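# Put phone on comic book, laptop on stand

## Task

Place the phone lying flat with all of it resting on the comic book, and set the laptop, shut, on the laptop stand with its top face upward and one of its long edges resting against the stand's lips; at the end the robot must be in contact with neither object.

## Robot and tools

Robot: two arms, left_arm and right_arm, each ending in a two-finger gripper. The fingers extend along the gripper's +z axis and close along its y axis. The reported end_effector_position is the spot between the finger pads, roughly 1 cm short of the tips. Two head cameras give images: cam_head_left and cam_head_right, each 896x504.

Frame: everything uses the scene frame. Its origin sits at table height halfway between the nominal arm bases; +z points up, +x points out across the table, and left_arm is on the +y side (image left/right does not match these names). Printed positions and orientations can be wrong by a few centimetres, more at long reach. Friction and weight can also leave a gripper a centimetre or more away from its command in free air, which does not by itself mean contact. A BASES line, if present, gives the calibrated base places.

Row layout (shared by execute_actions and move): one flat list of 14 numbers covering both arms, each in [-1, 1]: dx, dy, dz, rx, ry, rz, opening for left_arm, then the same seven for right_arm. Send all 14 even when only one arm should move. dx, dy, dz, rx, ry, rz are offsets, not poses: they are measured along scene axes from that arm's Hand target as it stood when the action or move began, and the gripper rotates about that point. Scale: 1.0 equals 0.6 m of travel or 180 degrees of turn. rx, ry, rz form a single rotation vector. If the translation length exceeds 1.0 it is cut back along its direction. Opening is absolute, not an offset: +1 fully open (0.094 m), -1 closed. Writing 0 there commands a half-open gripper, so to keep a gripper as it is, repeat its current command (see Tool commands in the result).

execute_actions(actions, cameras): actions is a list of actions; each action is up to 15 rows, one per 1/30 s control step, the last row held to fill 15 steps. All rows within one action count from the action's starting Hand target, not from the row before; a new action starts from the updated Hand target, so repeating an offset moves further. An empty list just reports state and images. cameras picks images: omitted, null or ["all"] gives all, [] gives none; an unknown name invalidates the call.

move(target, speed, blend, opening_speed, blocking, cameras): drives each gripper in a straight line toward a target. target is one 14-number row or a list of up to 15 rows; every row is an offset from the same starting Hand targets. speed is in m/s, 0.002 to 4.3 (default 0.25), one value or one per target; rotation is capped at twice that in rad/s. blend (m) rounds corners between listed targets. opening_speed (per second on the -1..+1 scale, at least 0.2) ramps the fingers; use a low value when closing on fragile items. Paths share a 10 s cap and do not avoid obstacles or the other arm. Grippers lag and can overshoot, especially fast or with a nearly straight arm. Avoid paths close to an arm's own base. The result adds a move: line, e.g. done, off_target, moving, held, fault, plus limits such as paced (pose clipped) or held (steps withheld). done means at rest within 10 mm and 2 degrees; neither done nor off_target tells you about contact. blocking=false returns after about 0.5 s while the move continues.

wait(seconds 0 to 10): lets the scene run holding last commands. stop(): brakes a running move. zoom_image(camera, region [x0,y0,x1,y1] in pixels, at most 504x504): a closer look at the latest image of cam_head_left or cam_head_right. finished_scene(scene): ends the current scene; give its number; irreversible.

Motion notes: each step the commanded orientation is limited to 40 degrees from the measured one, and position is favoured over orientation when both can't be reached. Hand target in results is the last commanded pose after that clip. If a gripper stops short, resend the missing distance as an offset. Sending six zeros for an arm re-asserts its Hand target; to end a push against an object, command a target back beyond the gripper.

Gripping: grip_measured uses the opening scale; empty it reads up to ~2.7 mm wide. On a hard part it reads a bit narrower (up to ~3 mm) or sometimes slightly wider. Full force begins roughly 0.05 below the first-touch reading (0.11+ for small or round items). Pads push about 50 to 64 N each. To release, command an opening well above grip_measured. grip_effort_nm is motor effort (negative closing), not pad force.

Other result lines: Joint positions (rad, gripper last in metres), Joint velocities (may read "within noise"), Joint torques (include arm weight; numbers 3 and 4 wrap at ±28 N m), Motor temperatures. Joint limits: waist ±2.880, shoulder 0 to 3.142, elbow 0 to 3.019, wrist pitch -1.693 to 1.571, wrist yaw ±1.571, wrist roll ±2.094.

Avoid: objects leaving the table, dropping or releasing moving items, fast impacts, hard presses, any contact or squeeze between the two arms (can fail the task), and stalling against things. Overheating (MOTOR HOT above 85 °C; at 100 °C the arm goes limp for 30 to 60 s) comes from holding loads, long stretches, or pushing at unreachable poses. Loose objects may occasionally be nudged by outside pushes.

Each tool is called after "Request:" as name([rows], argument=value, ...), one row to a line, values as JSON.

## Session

Request:
execute_actions(actions=[])

Request:
zoom_image(camera="cam_head_left", region=[0, 100, 500, 504])

Request:
zoom_image(camera="cam_head_right", region=[396, 100, 896, 504])

Scene clock: 0.00 s.
left_arm: end_effector_position=(+0.5762, +0.0326, +0.2203) grip_measured=+1.000 grip_effort_nm=n/a end_effector_quat_wxyz=(+0.373, -0.189, +0.872, +0.255) | right_arm: end_effector_position=(+0.2773, -0.6663, +0.2408) grip_measured=+1.000 grip_effort_nm=n/a end_effector_quat_wxyz=(+0.133, +0.606, +0.784, +0.005)
Joint positions: left_arm=[-0.632 1.766 1.516 -1.115 -0.923 -0.928 0.094] | right_arm=[-0.891 1.408 1.311 -1.216 -0.069 0.44 0.094]
Joint velocities: within noise
Joint torques (N m): no reading
Motor temperatures (°C): left_arm=[22 25 33 24 26 23 28] | right_arm=[26 33 31 25 24 23 25]
Heat: left arm: hottest elbow 33 °C; right arm: hottest shoulder 33 °C.
Hand target: left_arm +0.5823, +0.0284, +0.2385; +0.386, -0.198, +0.868, +0.242 | right_arm +0.2820, -0.6720, +0.2484; +0.142, +0.605, +0.783, +0.003
Tool commands: left_gripper/opening=+1.0 right_gripper/opening=+1.0

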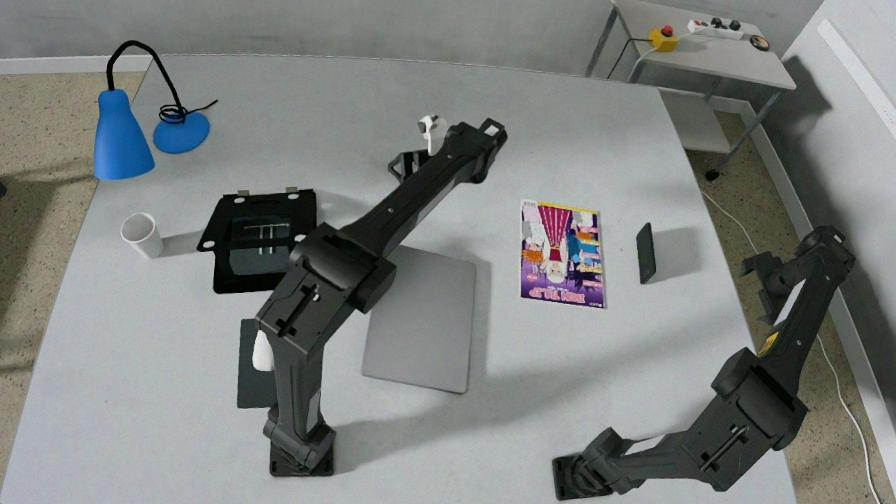

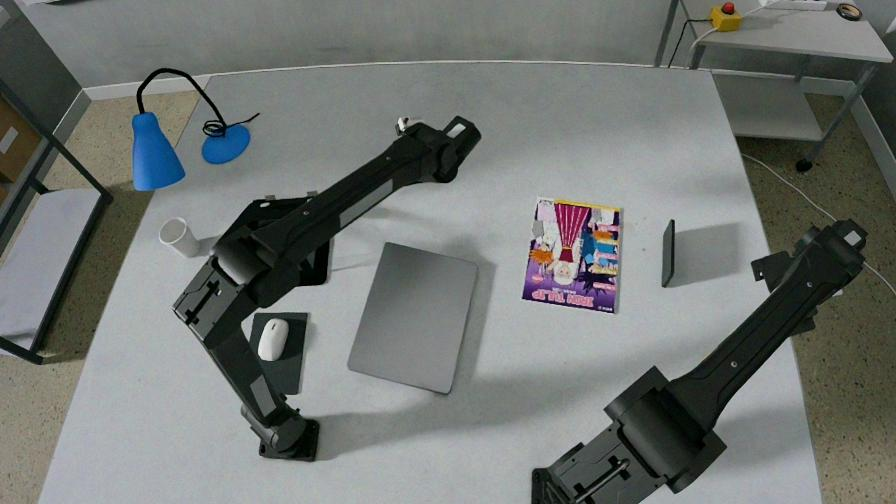

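Scaled by 1.008.

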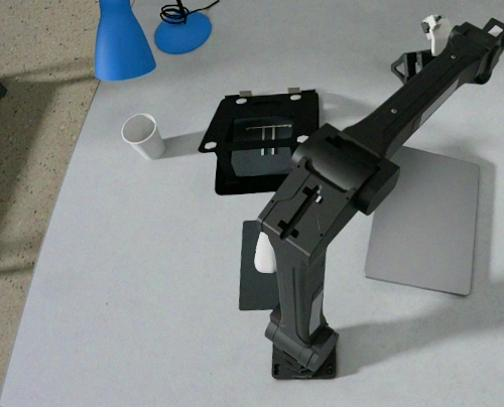

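Scaled by 1.008.

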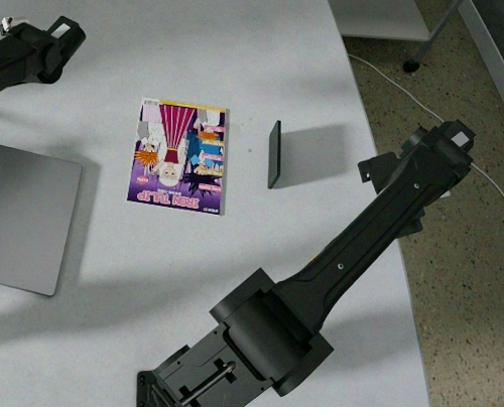

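Request:
zoom_image(camera="cam_head_left", region=[600, 190, 720, 310])

Request:
zoom_image(camera="cam_head_right", region=[620, 190, 740, 310])

Request:
zoom_image(camera="cam_head_left", region=[500, 180, 620, 320])

Scaled by 4.200.

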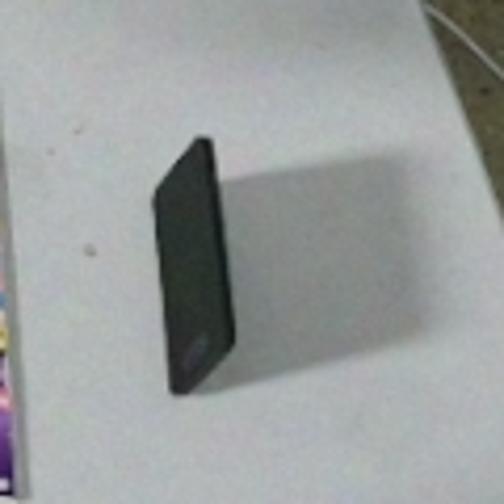

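Scaled by 4.200.

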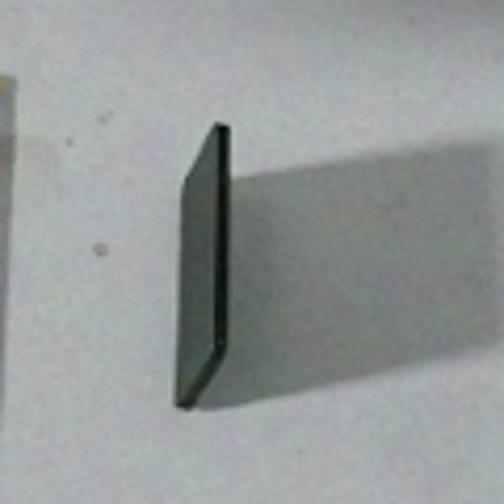

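Scaled by 3.600.

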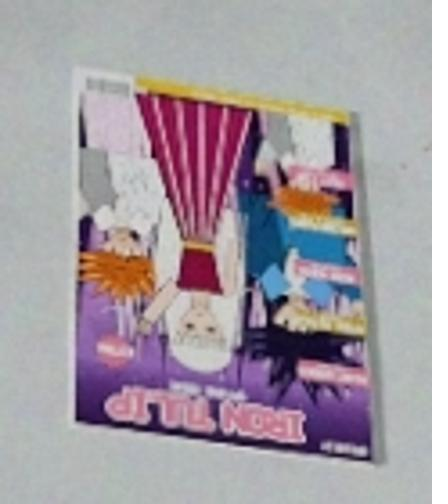

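Request:
zoom_image(camera="cam_head_right", region=[330, 225, 510, 405])

Request:
zoom_image(camera="cam_head_left", region=[350, 225, 530, 405])

Request:
zoom_image(camera="cam_head_left", region=[180, 170, 340, 310])

Scaled by 2.800.

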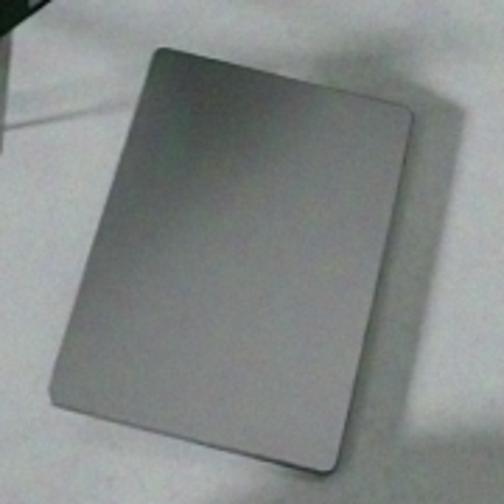

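Scaled by 2.800.

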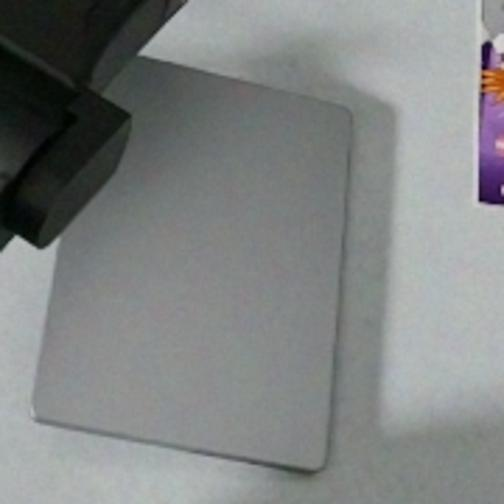

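Scaled by 3.150.

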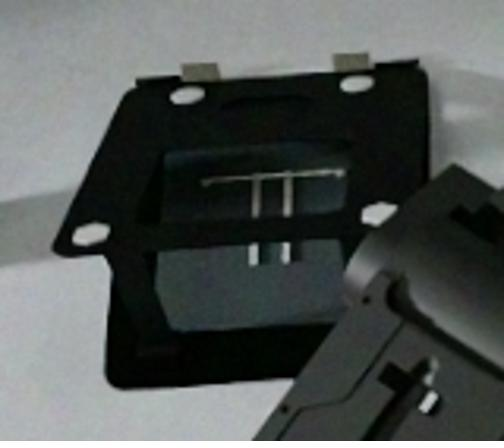

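Request:
move([
  [-0.3,0.16,0.08,-0.08,0.128,-0.066,-1,0.2,0.1,0.05,0.004,0.05,0.18,1],
  [-0.603,0.32,-0.1,-0.161,0.257,-0.132,-1,0.355,0.192,-0.05,0.007,0.095,0.355,1],
], speed=0.25, blend=0.03)

Request:
zoom_image(camera="cam_head_left", region=[580, 130, 780, 300])

Scene clock: 37.00 s.
left_arm: end_effector_position=(+0.2254, +0.2173, +0.1798) grip_measured=-0.981 grip_effort_nm=-1.004 end_effector_quat_wxyz=(+0.004, +0.002, +1.000, +0.001) | right_arm: end_effector_position=(+0.4787, -0.5529, +0.2133) grip_measured=+1.000 grip_effort_nm=-0.012 end_effector_quat_wxyz=(-0.007, +0.104, +0.995, +0.003)
Joint positions: left_arm=[-0.159 0.821 0.747 -1.488 -0.003 -0.126 0.001] | right_arm=[-0.452 1.832 1.78 -1.534 -0.001 -0.239 0.094]
Joint torques (N m): left_arm=[-0.32 -4.48 9.47 -0.02 0.1 0.11] | right_arm=[0.85 -18.84 13.04 -0.24 0.09 0.07]
Motor temperatures (°C): left_arm=[22 28 37 24 27 23 28] | right_arm=[26 34 40 25 24 23 25]
Heat: left arm: hottest elbow 37 °C; right arm: hottest elbow 40 °C.
Hand target: left_arm +0.2206, +0.2204, +0.1784; +0.001, +0.000, +1.000, +0.000 | right_arm +0.4950, -0.5569, +0.2185; +0.000, +0.096, +0.995, +0.000
Off the commanded pose: left_arm 0.006 m, 0 deg | right_arm 0.017 m, 1 deg.
move: off_target (right_arm)

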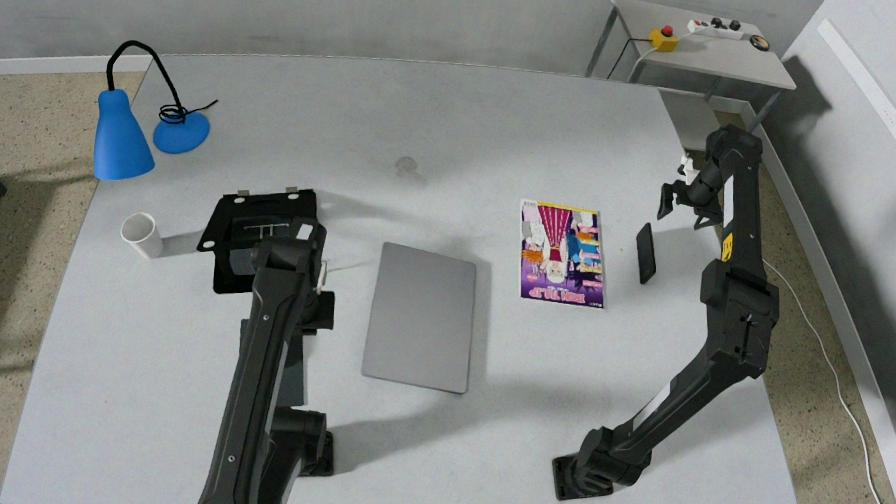

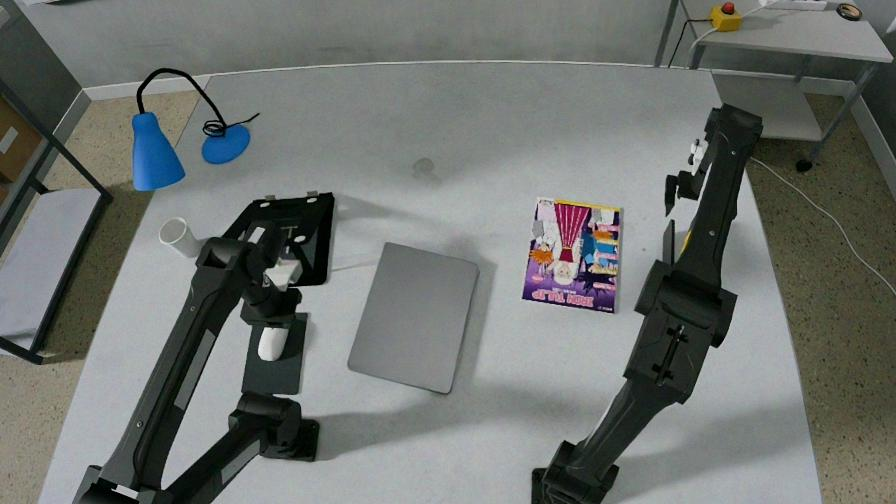

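Scaled by 2.520.

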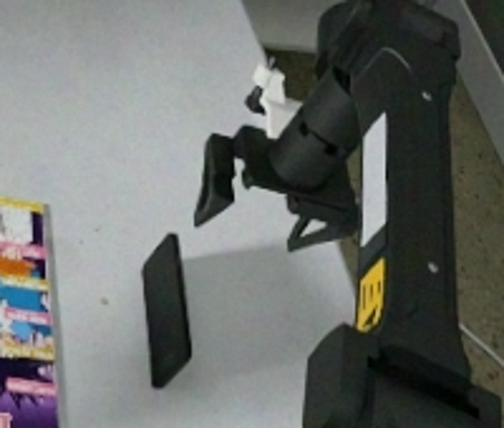

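Request:
move(target=[0,0,0,0,0,0,-1,0.012,0.02,-0.19,0,0,0,1], speed=0.15)

Request:
zoom_image(camera="cam_head_left", region=[580, 150, 780, 320])

Request:
zoom_image(camera="cam_head_right", region=[580, 150, 780, 320])

Scene clock: 41.73 s.
left_arm: end_effector_position=(+0.2253, +0.2173, +0.1798) grip_measured=-0.981 grip_effort_nm=-1.004 end_effector_quat_wxyz=(+0.004, +0.002, +1.000, +0.001) | right_arm: end_effector_position=(+0.4997, -0.5505, +0.1233) grip_measured=+1.000 grip_effort_nm=-0.012 end_effector_quat_wxyz=(+0.012, +0.098, +0.995, -0.004)
Joint positions: left_arm=[-0.159 0.821 0.747 -1.489 -0.003 -0.126 0.001] | right_arm=[-0.433 1.892 1.629 -1.282 -0.001 -0.232 0.094]
Joint torques (N m): left_arm=[0.32 -4.25 9.2 -0.05 0.11 0.11] | right_arm=[1.26 -19.96 7.91 0.58 0.08 0.19]
Heat: left arm: hottest elbow 37 °C; right arm: hottest elbow 40 °C.
Hand target: left_arm +0.2205, +0.2204, +0.1784; +0.001, +0.000, +1.000, +0.000 | right_arm +0.5023, -0.5447, +0.1045; +0.000, +0.096, +0.995, +0.000
Off the commanded pose: left_arm 0.006 m, 0 deg | right_arm 0.020 m, 1 deg.
move: off_target (right_arm)

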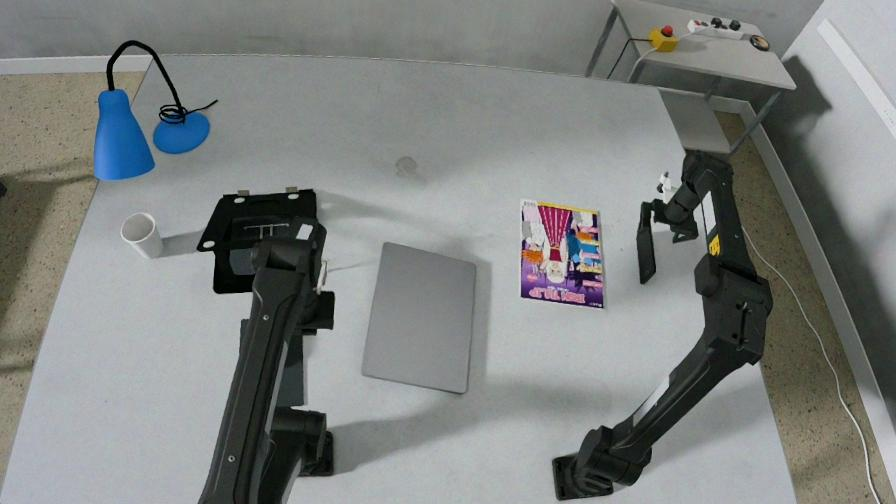

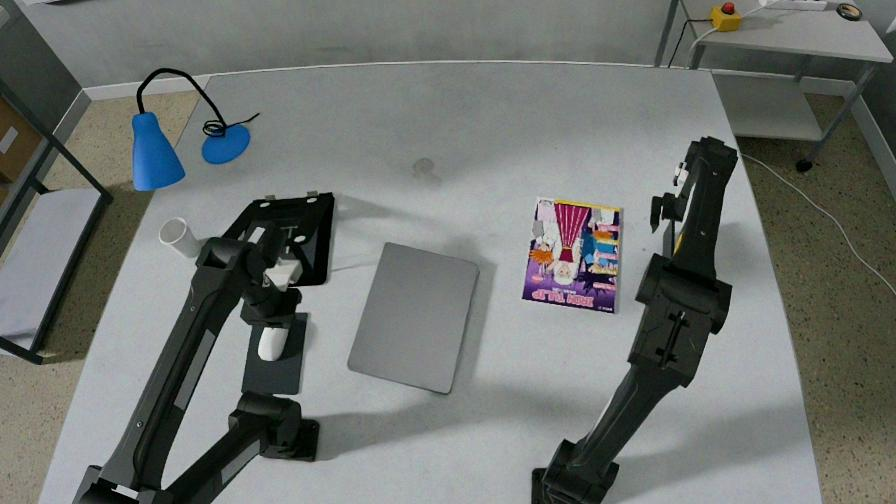

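Scaled by 2.520.

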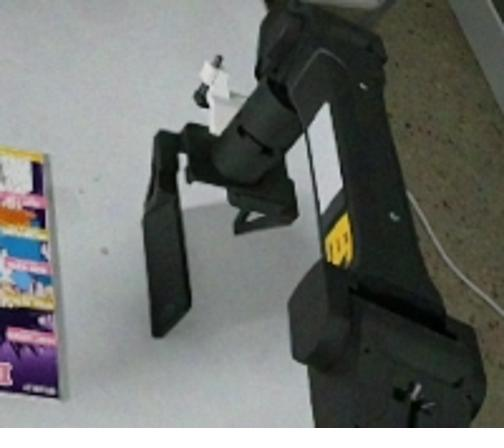

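Scaled by 2.520.

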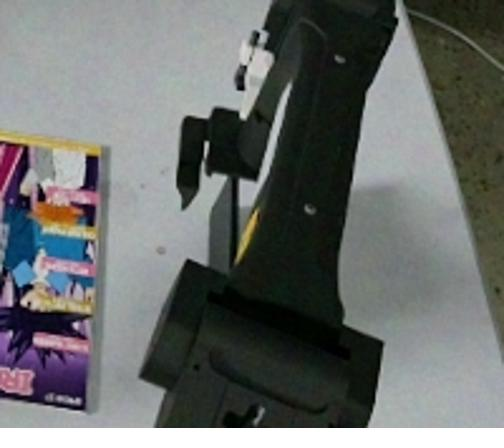

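Request:
move(target=[0,0,0,0,0,0,-1,-0.01,-0.013,-0.105,0,0,0,1], speed=0.1)

Request:
zoom_image(camera="cam_head_left", region=[580, 150, 780, 320])

Request:
zoom_image(camera="cam_head_right", region=[580, 150, 780, 320])

Scene clock: 46.37 s.
left_arm: end_effector_position=(+0.2253, +0.2173, +0.1798) grip_measured=-0.981 grip_effort_nm=-1.004 end_effector_quat_wxyz=(+0.004, +0.002, +1.000, +0.001) | right_arm: end_effector_position=(+0.5003, -0.5508, +0.0625) grip_measured=+1.000 grip_effort_nm=-0.012 end_effector_quat_wxyz=(+0.014, +0.097, +0.995, -0.004)
Joint positions: left_arm=[-0.159 0.821 0.747 -1.489 -0.003 -0.126 0.001] | right_arm=[-0.433 1.943 1.539 -1.136 -0.001 -0.232 0.094]
Joint torques (N m): left_arm=[-0.03 -3.72 9.46 -0.27 0.06 0.11] | right_arm=[0.03 -20.48 7.45 0.58 0.07 0.09]
Heat: left arm: hottest elbow 37 °C; right arm: hottest elbow 39 °C.
Hand target: left_arm +0.2205, +0.2204, +0.1784; +0.001, +0.000, +1.000, +0.000 | right_arm +0.4963, -0.5525, +0.0415; +0.000, +0.096, +0.995, +0.000
Off the commanded pose: left_arm 0.006 m, 0 deg | right_arm 0.021 m, 2 deg.
move: off_target (right_arm)

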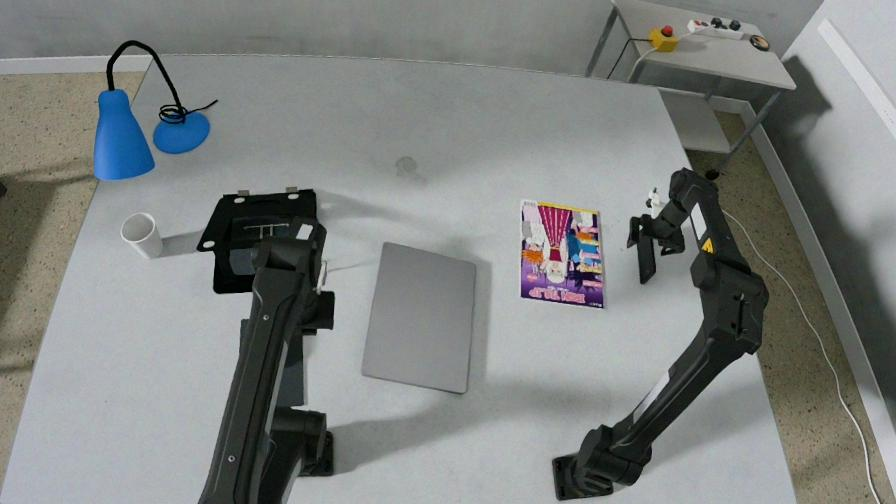

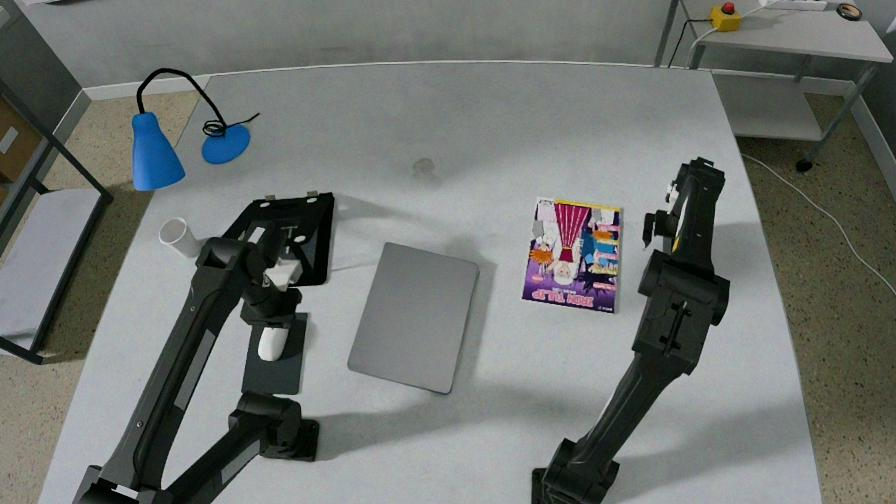

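Scaled by 2.520.

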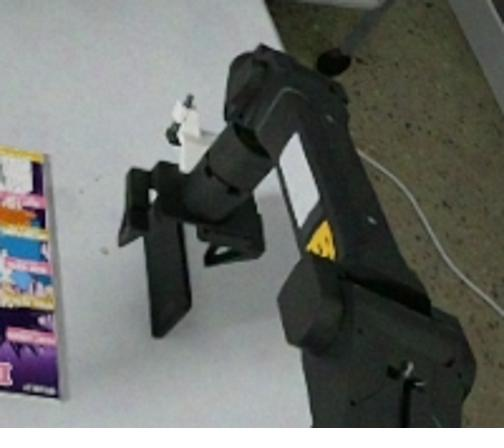

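Scaled by 2.520.

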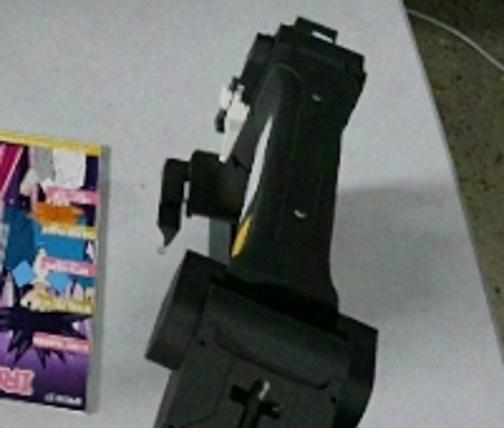

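Request:
move(target=[0,0,0,0,0,0,-1,0,0,0,0,0,0,-1], opening_speed=0.4)

Request:
zoom_image(camera="cam_head_left", region=[580, 150, 780, 320])

Scene clock: 53.47 s.
left_arm: end_effector_position=(+0.2253, +0.2173, +0.1798) grip_measured=-0.981 grip_effort_nm=-1.004 end_effector_quat_wxyz=(+0.004, +0.002, +1.000, +0.001) | right_arm: end_effector_position=(+0.5003, -0.5513, +0.0625) grip_measured=-0.846 grip_effort_nm=-1.033 end_effector_quat_wxyz=(+0.014, +0.097, +0.995, -0.006)
Joint positions: left_arm=[-0.159 0.821 0.747 -1.489 -0.003 -0.125 0.001] | right_arm=[-0.433 1.943 1.539 -1.136 0.002 -0.234 0.007]
Joint torques (N m): left_arm=[-0.26 -4.42 9.39 0.09 0.09 0.13] | right_arm=[0.03 -20.25 7.39 0.53 -0.03 0.1]
Heat: left arm: hottest elbow 37 °C; right arm: hottest elbow 39 °C.
Hand target: left_arm +0.2205, +0.2204, +0.1784; +0.001, +0.000, +1.000, +0.000 | right_arm +0.4963, -0.5525, +0.0415; +0.001, +0.096, +0.995, +0.000
Off the commanded pose: left_arm 0.006 m, 1 deg | right_arm 0.021 m, 2 deg.
move: off_target (right_arm)

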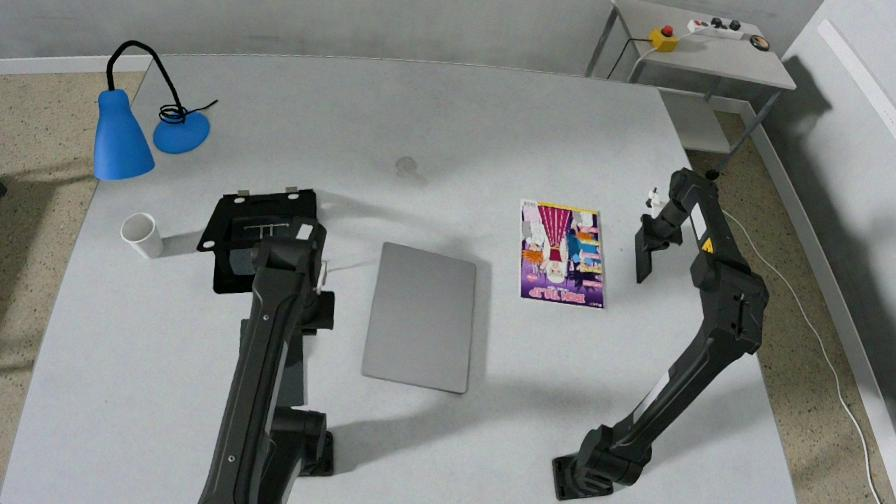

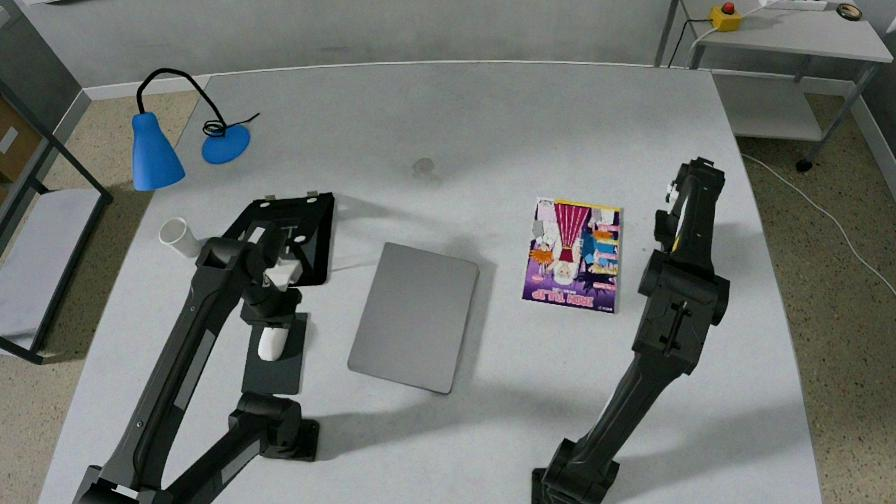

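Scaled by 2.520.

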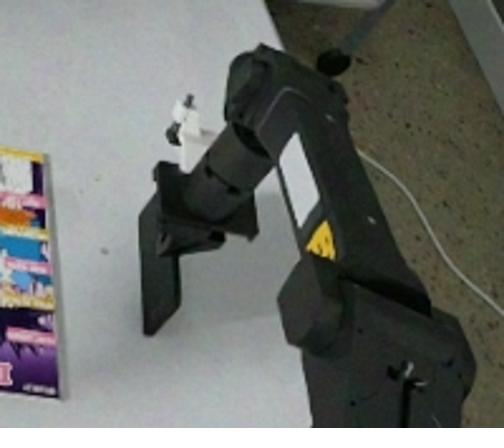

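Request:
move([
  [0,0,0,0,0,0,-1,0,0,0.2,0,0,0,-1],
  [0,0,0,0,0,0,-1,0.0145,0.31,0.22,0.262,-0.051,0,-1],
  [0,0,0,0,0,0,-1,0.0145,0.3625,0.075,0.262,-0.051,0,-1],
], speed=[0.2,0.2,0.12], blend=0.03)

Request:
zoom_image(camera="cam_head_left", region=[490, 130, 690, 330])

Request:
zoom_image(camera="cam_head_right", region=[490, 130, 690, 330])

Scene clock: 62.33 s.
left_arm: end_effector_position=(+0.2253, +0.2173, +0.1798) grip_measured=-0.981 grip_effort_nm=-1.004 end_effector_quat_wxyz=(+0.004, +0.002, +1.000, +0.001) | right_arm: end_effector_position=(+0.5060, -0.3419, +0.0995) grip_measured=-0.846 grip_effort_nm=-1.043 end_effector_quat_wxyz=(+0.052, +0.085, +0.911, +0.399)
Joint positions: left_arm=[-0.159 0.821 0.747 -1.489 -0.003 -0.125 0.001] | right_arm=[-0.303 1.877 1.381 -1.158 -0.825 -0.149 0.007]
Joint torques (N m): left_arm=[-0.67 -4.07 9.22 -0.18 0.06 0.08] | right_arm=[1.14 -19.37 6.93 0.43 -0.71 0.19]
Heat: left arm: hottest elbow 37 °C; right arm: hottest elbow 39 °C.
Hand target: left_arm +0.2205, +0.2204, +0.1784; +0.001, +0.000, +1.000, +0.000 | right_arm +0.5050, -0.3350, +0.0865; +0.039, +0.088, +0.909, +0.405
Off the commanded pose: left_arm 0.006 m, 0 deg | right_arm 0.015 m, 2 deg.
move: off_target (right_arm)

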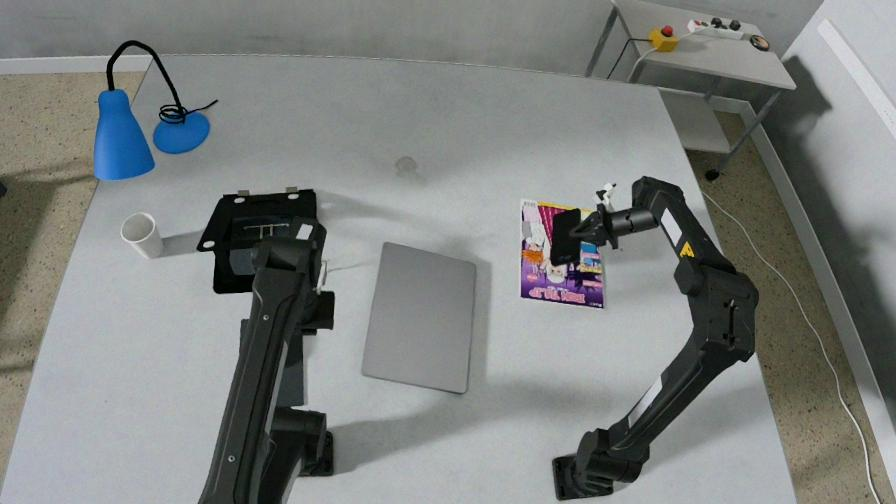

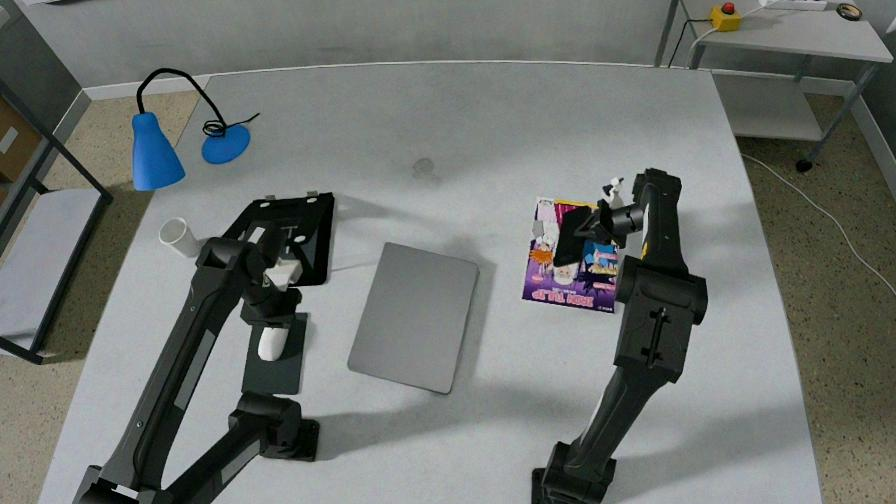

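Scaled by 2.520.

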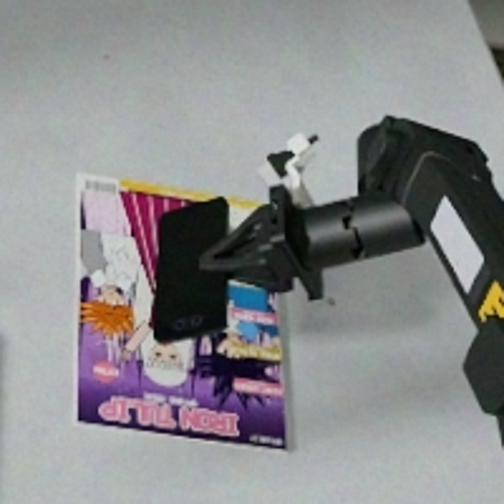

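Scaled by 2.520.

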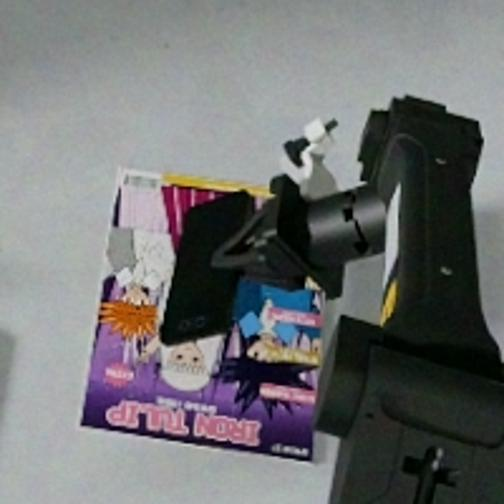

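Request:
move([
  [0,0,0,0,0,0,-1,0,-0.005,-0.075,0,0,0,-1],
  [0,0,0,0,0,0,-1,0,-0.012,-0.1,0,0,0,-1],
], speed=[0.08,0.04])

Request:
zoom_image(camera="cam_head_left", region=[490, 130, 690, 330])

Request:
zoom_image(camera="cam_head_right", region=[490, 130, 690, 330])

Scene clock: 67.63 s.
left_arm: end_effector_position=(+0.2253, +0.2173, +0.1798) grip_measured=-0.981 grip_effort_nm=-1.004 end_effector_quat_wxyz=(+0.004, +0.002, +1.000, +0.001) | right_arm: end_effector_position=(+0.5092, -0.3420, +0.0512) grip_measured=-0.846 grip_effort_nm=-1.043 end_effector_quat_wxyz=(+0.055, +0.081, +0.910, +0.402)
Joint positions: left_arm=[-0.159 0.821 0.747 -1.489 -0.003 -0.125 0.001] | right_arm=[-0.303 1.95 1.345 -1.047 -0.833 -0.156 0.007]
Joint torques (N m): left_arm=[-0.44 -4.66 9.35 -0.16 0.11 0.12] | right_arm=[0.26 -18.08 6.32 0.47 -0.41 0.06]
Heat: left arm: hottest elbow 37 °C; right arm: hottest elbow 38 °C.
Hand target: left_arm +0.2205, +0.2204, +0.1784; +0.001, +0.000, +1.000, +0.000 | right_arm +0.5049, -0.3422, +0.0265; +0.039, +0.088, +0.909, +0.405
Off the commanded pose: left_arm 0.006 m, 0 deg | right_arm 0.025 m, 2 deg.
move: off_target (right_arm)

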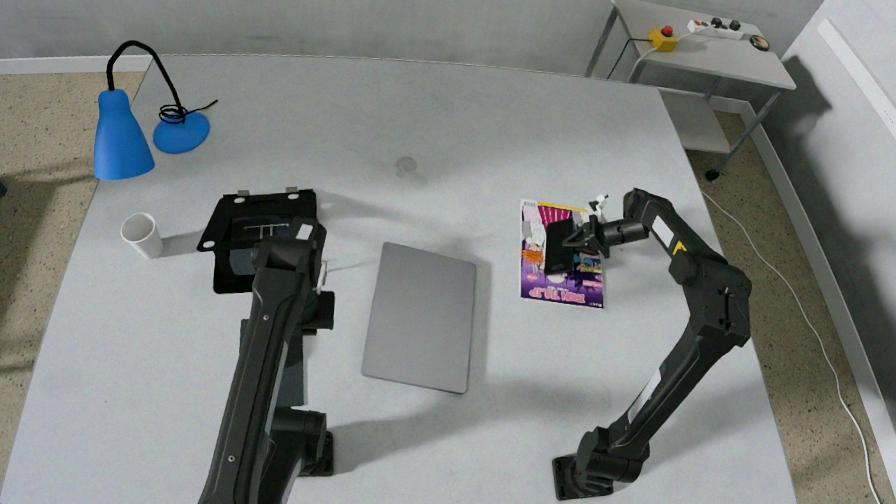

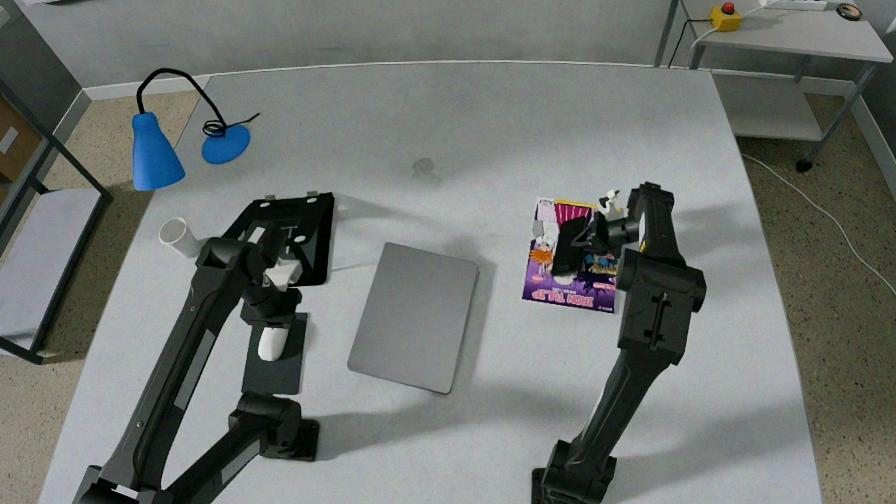

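Scaled by 2.520.

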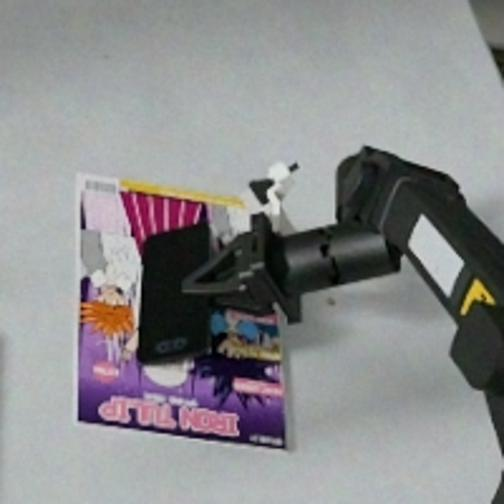

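Scaled by 2.520.

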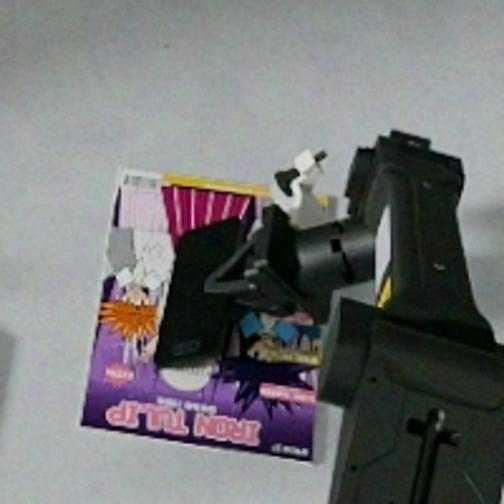

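Request:
move(target=[0,0,0,0,0,0,-1,0,0,0.02,0,0,0,0.8], opening_speed=0.25, speed=0.05)

Request:
zoom_image(camera="cam_head_left", region=[490, 130, 690, 330])

Scene clock: 77.13 s.
left_arm: end_effector_position=(+0.2253, +0.2173, +0.1798) grip_measured=-0.981 grip_effort_nm=-1.009 end_effector_quat_wxyz=(+0.004, +0.002, +1.000, +0.001) | right_arm: end_effector_position=(+0.5090, -0.3421, +0.0510) grip_measured=+0.798 grip_effort_nm=0.061 end_effector_quat_wxyz=(+0.055, +0.081, +0.911, +0.402)
Joint positions: left_arm=[-0.159 0.821 0.747 -1.489 -0.003 -0.125 0.001] | right_arm=[-0.303 1.95 1.345 -1.048 -0.831 -0.156 0.084]
Joint torques (N m): left_arm=[-0.85 -5.07 9.31 0.09 0.11 0.11] | right_arm=[0.32 -19.49 6.99 -0.36 -0.47 0.08]
Heat: left arm: hottest elbow 37 °C; right arm: hottest elbow 38 °C.
Hand target: left_arm +0.2205, +0.2204, +0.1784; +0.001, +0.000, +1.000, +0.000 | right_arm +0.5049, -0.3422, +0.0385; +0.039, +0.088, +0.909, +0.405
Off the commanded pose: left_arm 0.006 m, 0 deg | right_arm 0.013 m, 2 deg.
move: off_target (right_arm)

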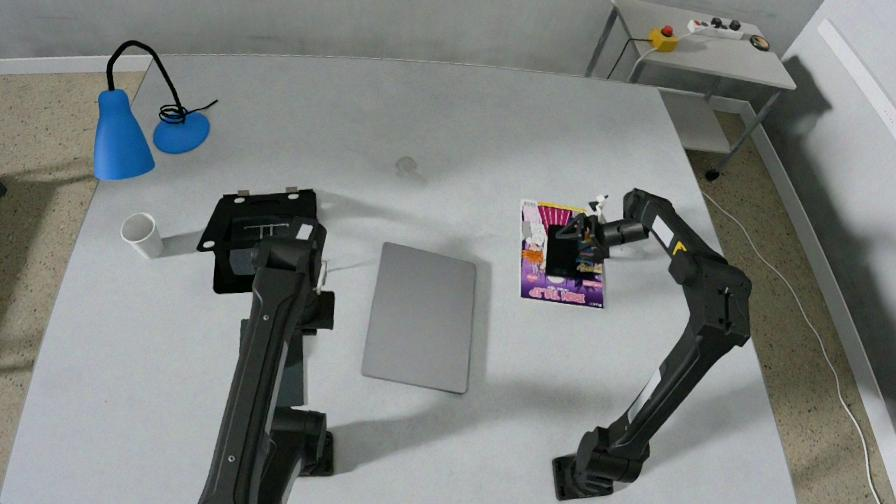

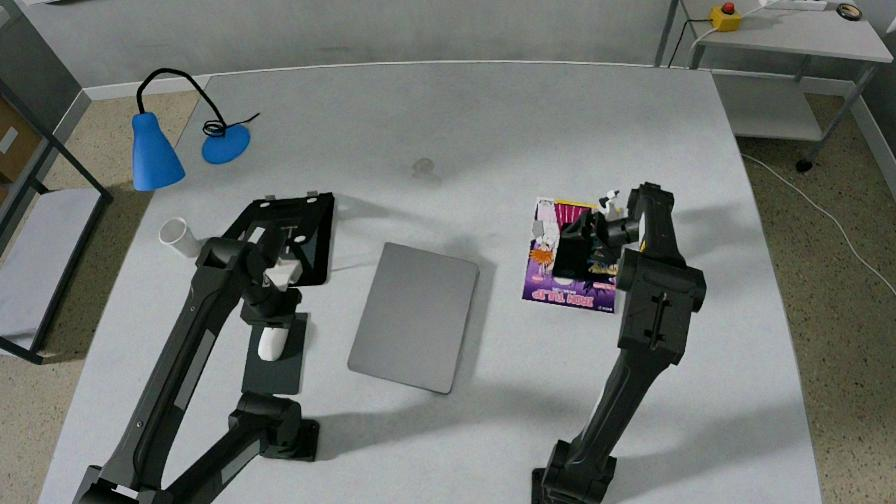

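Scaled by 2.520.

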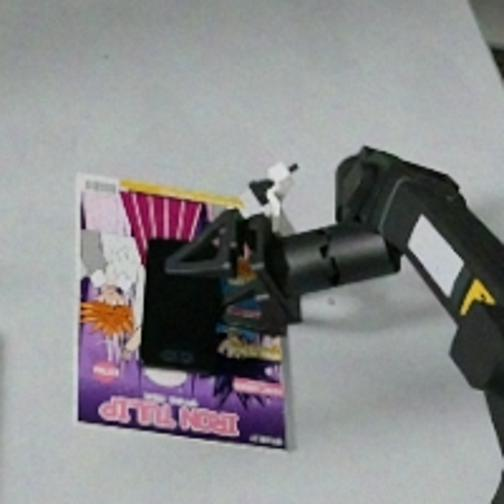

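Request:
move([
  [0,0,0,0,0,0,-1,-0.026,-0.138,0.02,0,0,0,0.8],
  [0,0,0,0,0,0,-1,-0.04,-0.2,0.14,0,0,0,0.8],
], speed=0.08)

Request:
zoom_image(camera="cam_head_left", region=[490, 130, 690, 330])

Scene clock: 82.00 s.
left_arm: end_effector_position=(+0.2253, +0.2173, +0.1798) grip_measured=-0.981 grip_effort_nm=-1.004 end_effector_quat_wxyz=(+0.004, +0.002, +1.000, +0.001) | right_arm: end_effector_position=(+0.4681, -0.4487, +0.1026) grip_measured=+0.799 grip_effort_nm=0.061 end_effector_quat_wxyz=(+0.015, +0.097, +0.905, +0.415)
Joint positions: left_arm=[-0.159 0.821 0.747 -1.489 -0.003 -0.125 0.001] | right_arm=[-0.515 1.976 1.52 -1.507 -0.783 -0.46 0.085]
Joint torques (N m): left_arm=[-0.26 -4.19 9.48 -0.21 0.1 0.1] | right_arm=[-0.38 -22.95 10.96 -0.94 -0.33 0.06]
Heat: left arm: hottest elbow 37 °C; right arm: hottest elbow 38 °C.
Hand target: left_arm +0.2205, +0.2204, +0.1784; +0.001, +0.000, +1.000, +0.000 | right_arm +0.4808, -0.4623, +0.1224; +0.039, +0.088, +0.909, +0.405
Off the commanded pose: left_arm 0.006 m, 0 deg | right_arm 0.027 m, 3 deg.
move: off_target (right_arm)

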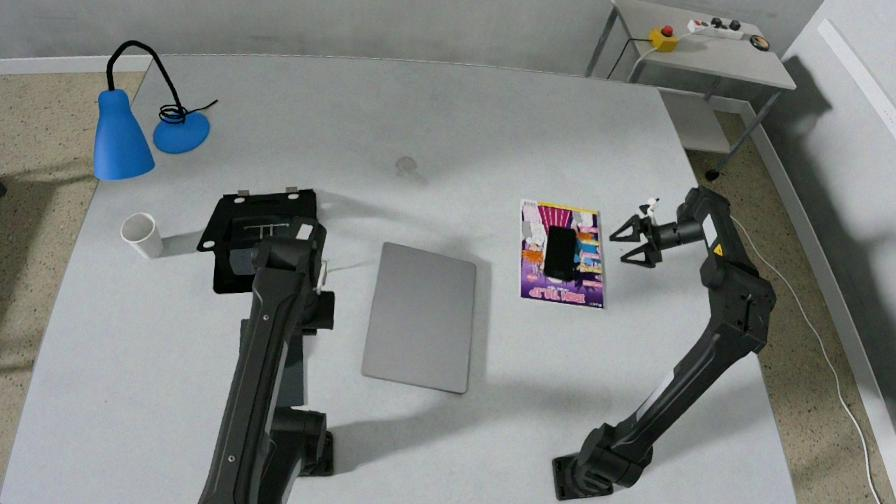

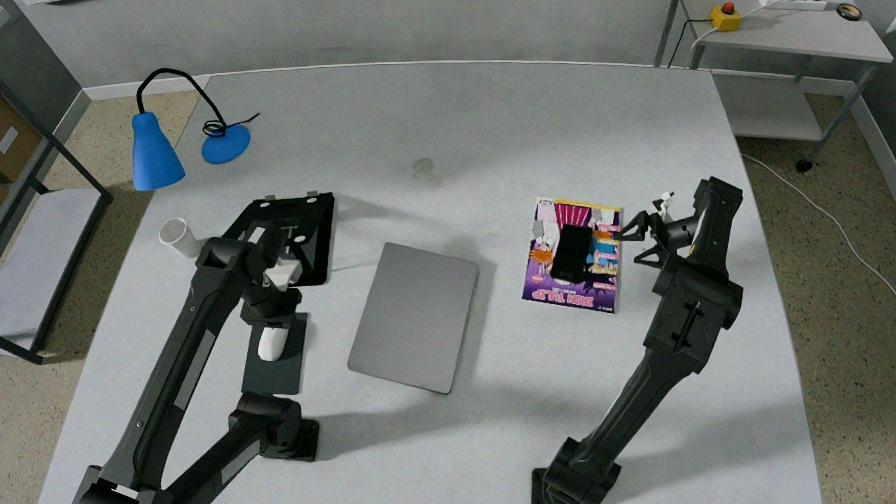

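Scaled by 2.520.

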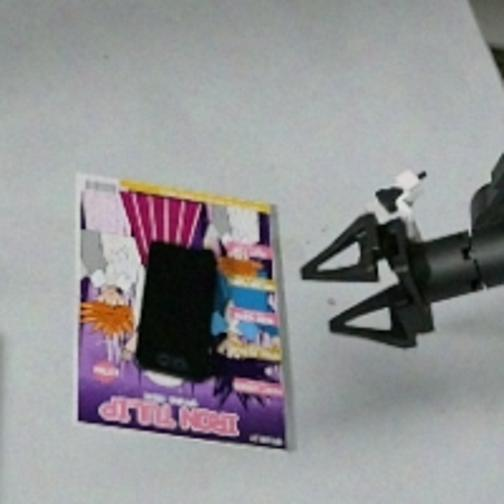

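Request:
move([
  [0,0,0,0,0,0,-1,0,-0.03,0.15,0,0,0,-1],
  [0.008,-0.005,-0.05,0,0,0,-1,-0.052,0.44,0.2,-0.262,0.051,0,-1],
  [0.008,-0.005,-0.264,0,0,0,-1,-0.052,0.485,-0.2,-0.262,0.051,0,-1],
], speed=[0.25,0.25,0.18], blend=0.03)

Request:
zoom_image(camera="cam_head_left", region=[300, 200, 560, 420])

Request:
zoom_image(camera="cam_head_right", region=[300, 200, 560, 420])

Scene clock: 99.47 s.
left_arm: end_effector_position=(+0.2271, +0.2171, +0.0245) grip_measured=-0.981 grip_effort_nm=-1.004 end_effector_quat_wxyz=(+0.004, +0.002, +1.000, +0.001) | right_arm: end_effector_position=(+0.4538, -0.1761, +0.0164) grip_measured=-0.991 grip_effort_nm=-0.486 end_effector_quat_wxyz=(+0.009, +0.098, +0.995, +0.004)
Joint positions: left_arm=[-0.159 1.025 0.414 -0.952 -0.003 -0.125 0.001] | right_arm=[0.265 1.823 1.216 -0.943 0 0.467 0]
Joint torques (N m): left_arm=[-1.38 -3.66 7.54 0.8 0.06 -0.01] | right_arm=[1.26 -17.85 6.69 0.59 0.12 0.24]
Heat: left arm: hottest elbow 37 °C; right arm: hottest elbow 39 °C.
Hand target: left_arm +0.2255, +0.2174, +0.0201; +0.001, +0.000, +1.000, +0.000 | right_arm +0.4498, -0.1713, +0.0025; +0.001, +0.096, +0.995, +0.000
Off the commanded pose: left_arm 0.005 m, 0 deg | right_arm 0.015 m, 1 deg.
move: off_target (right_arm)

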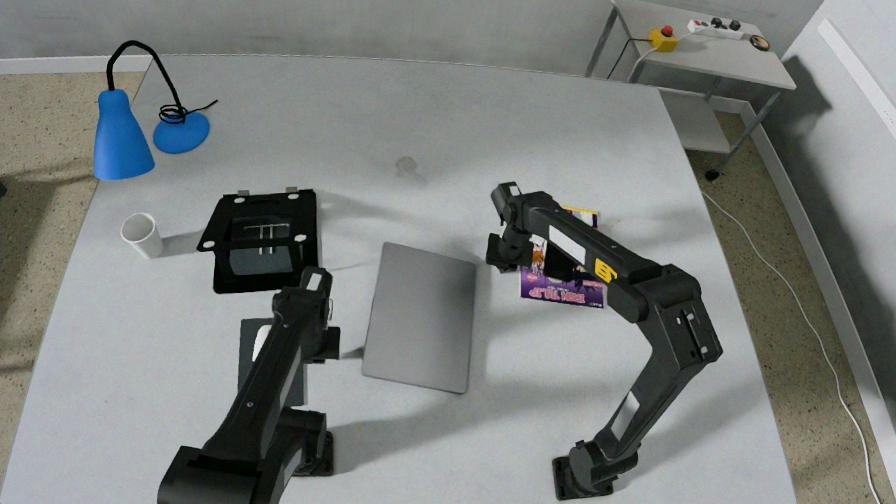

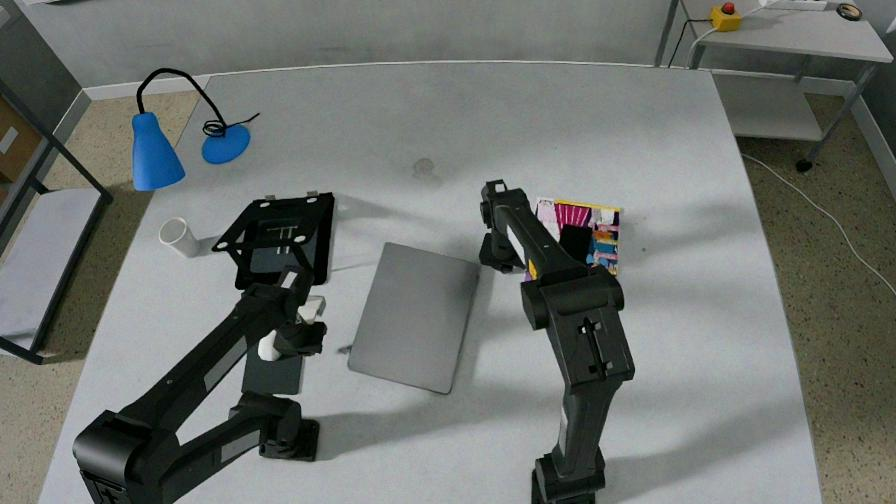

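Scaled by 1.938.

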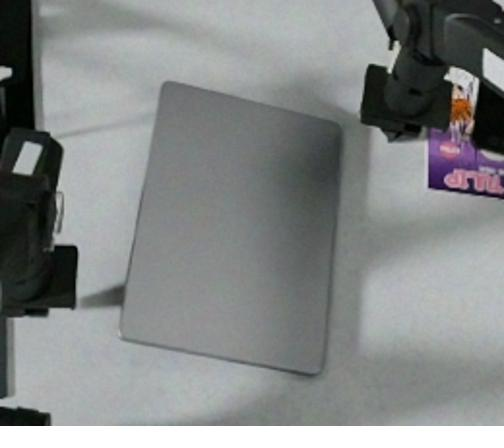

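Scaled by 1.938.

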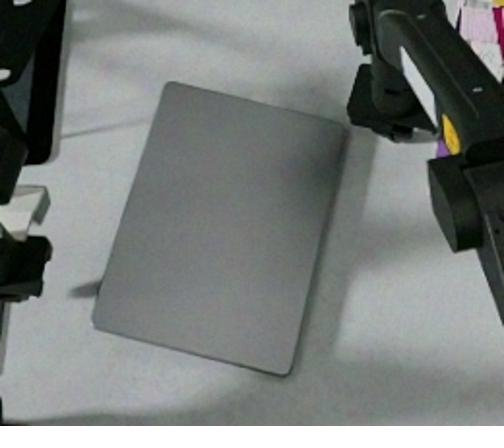

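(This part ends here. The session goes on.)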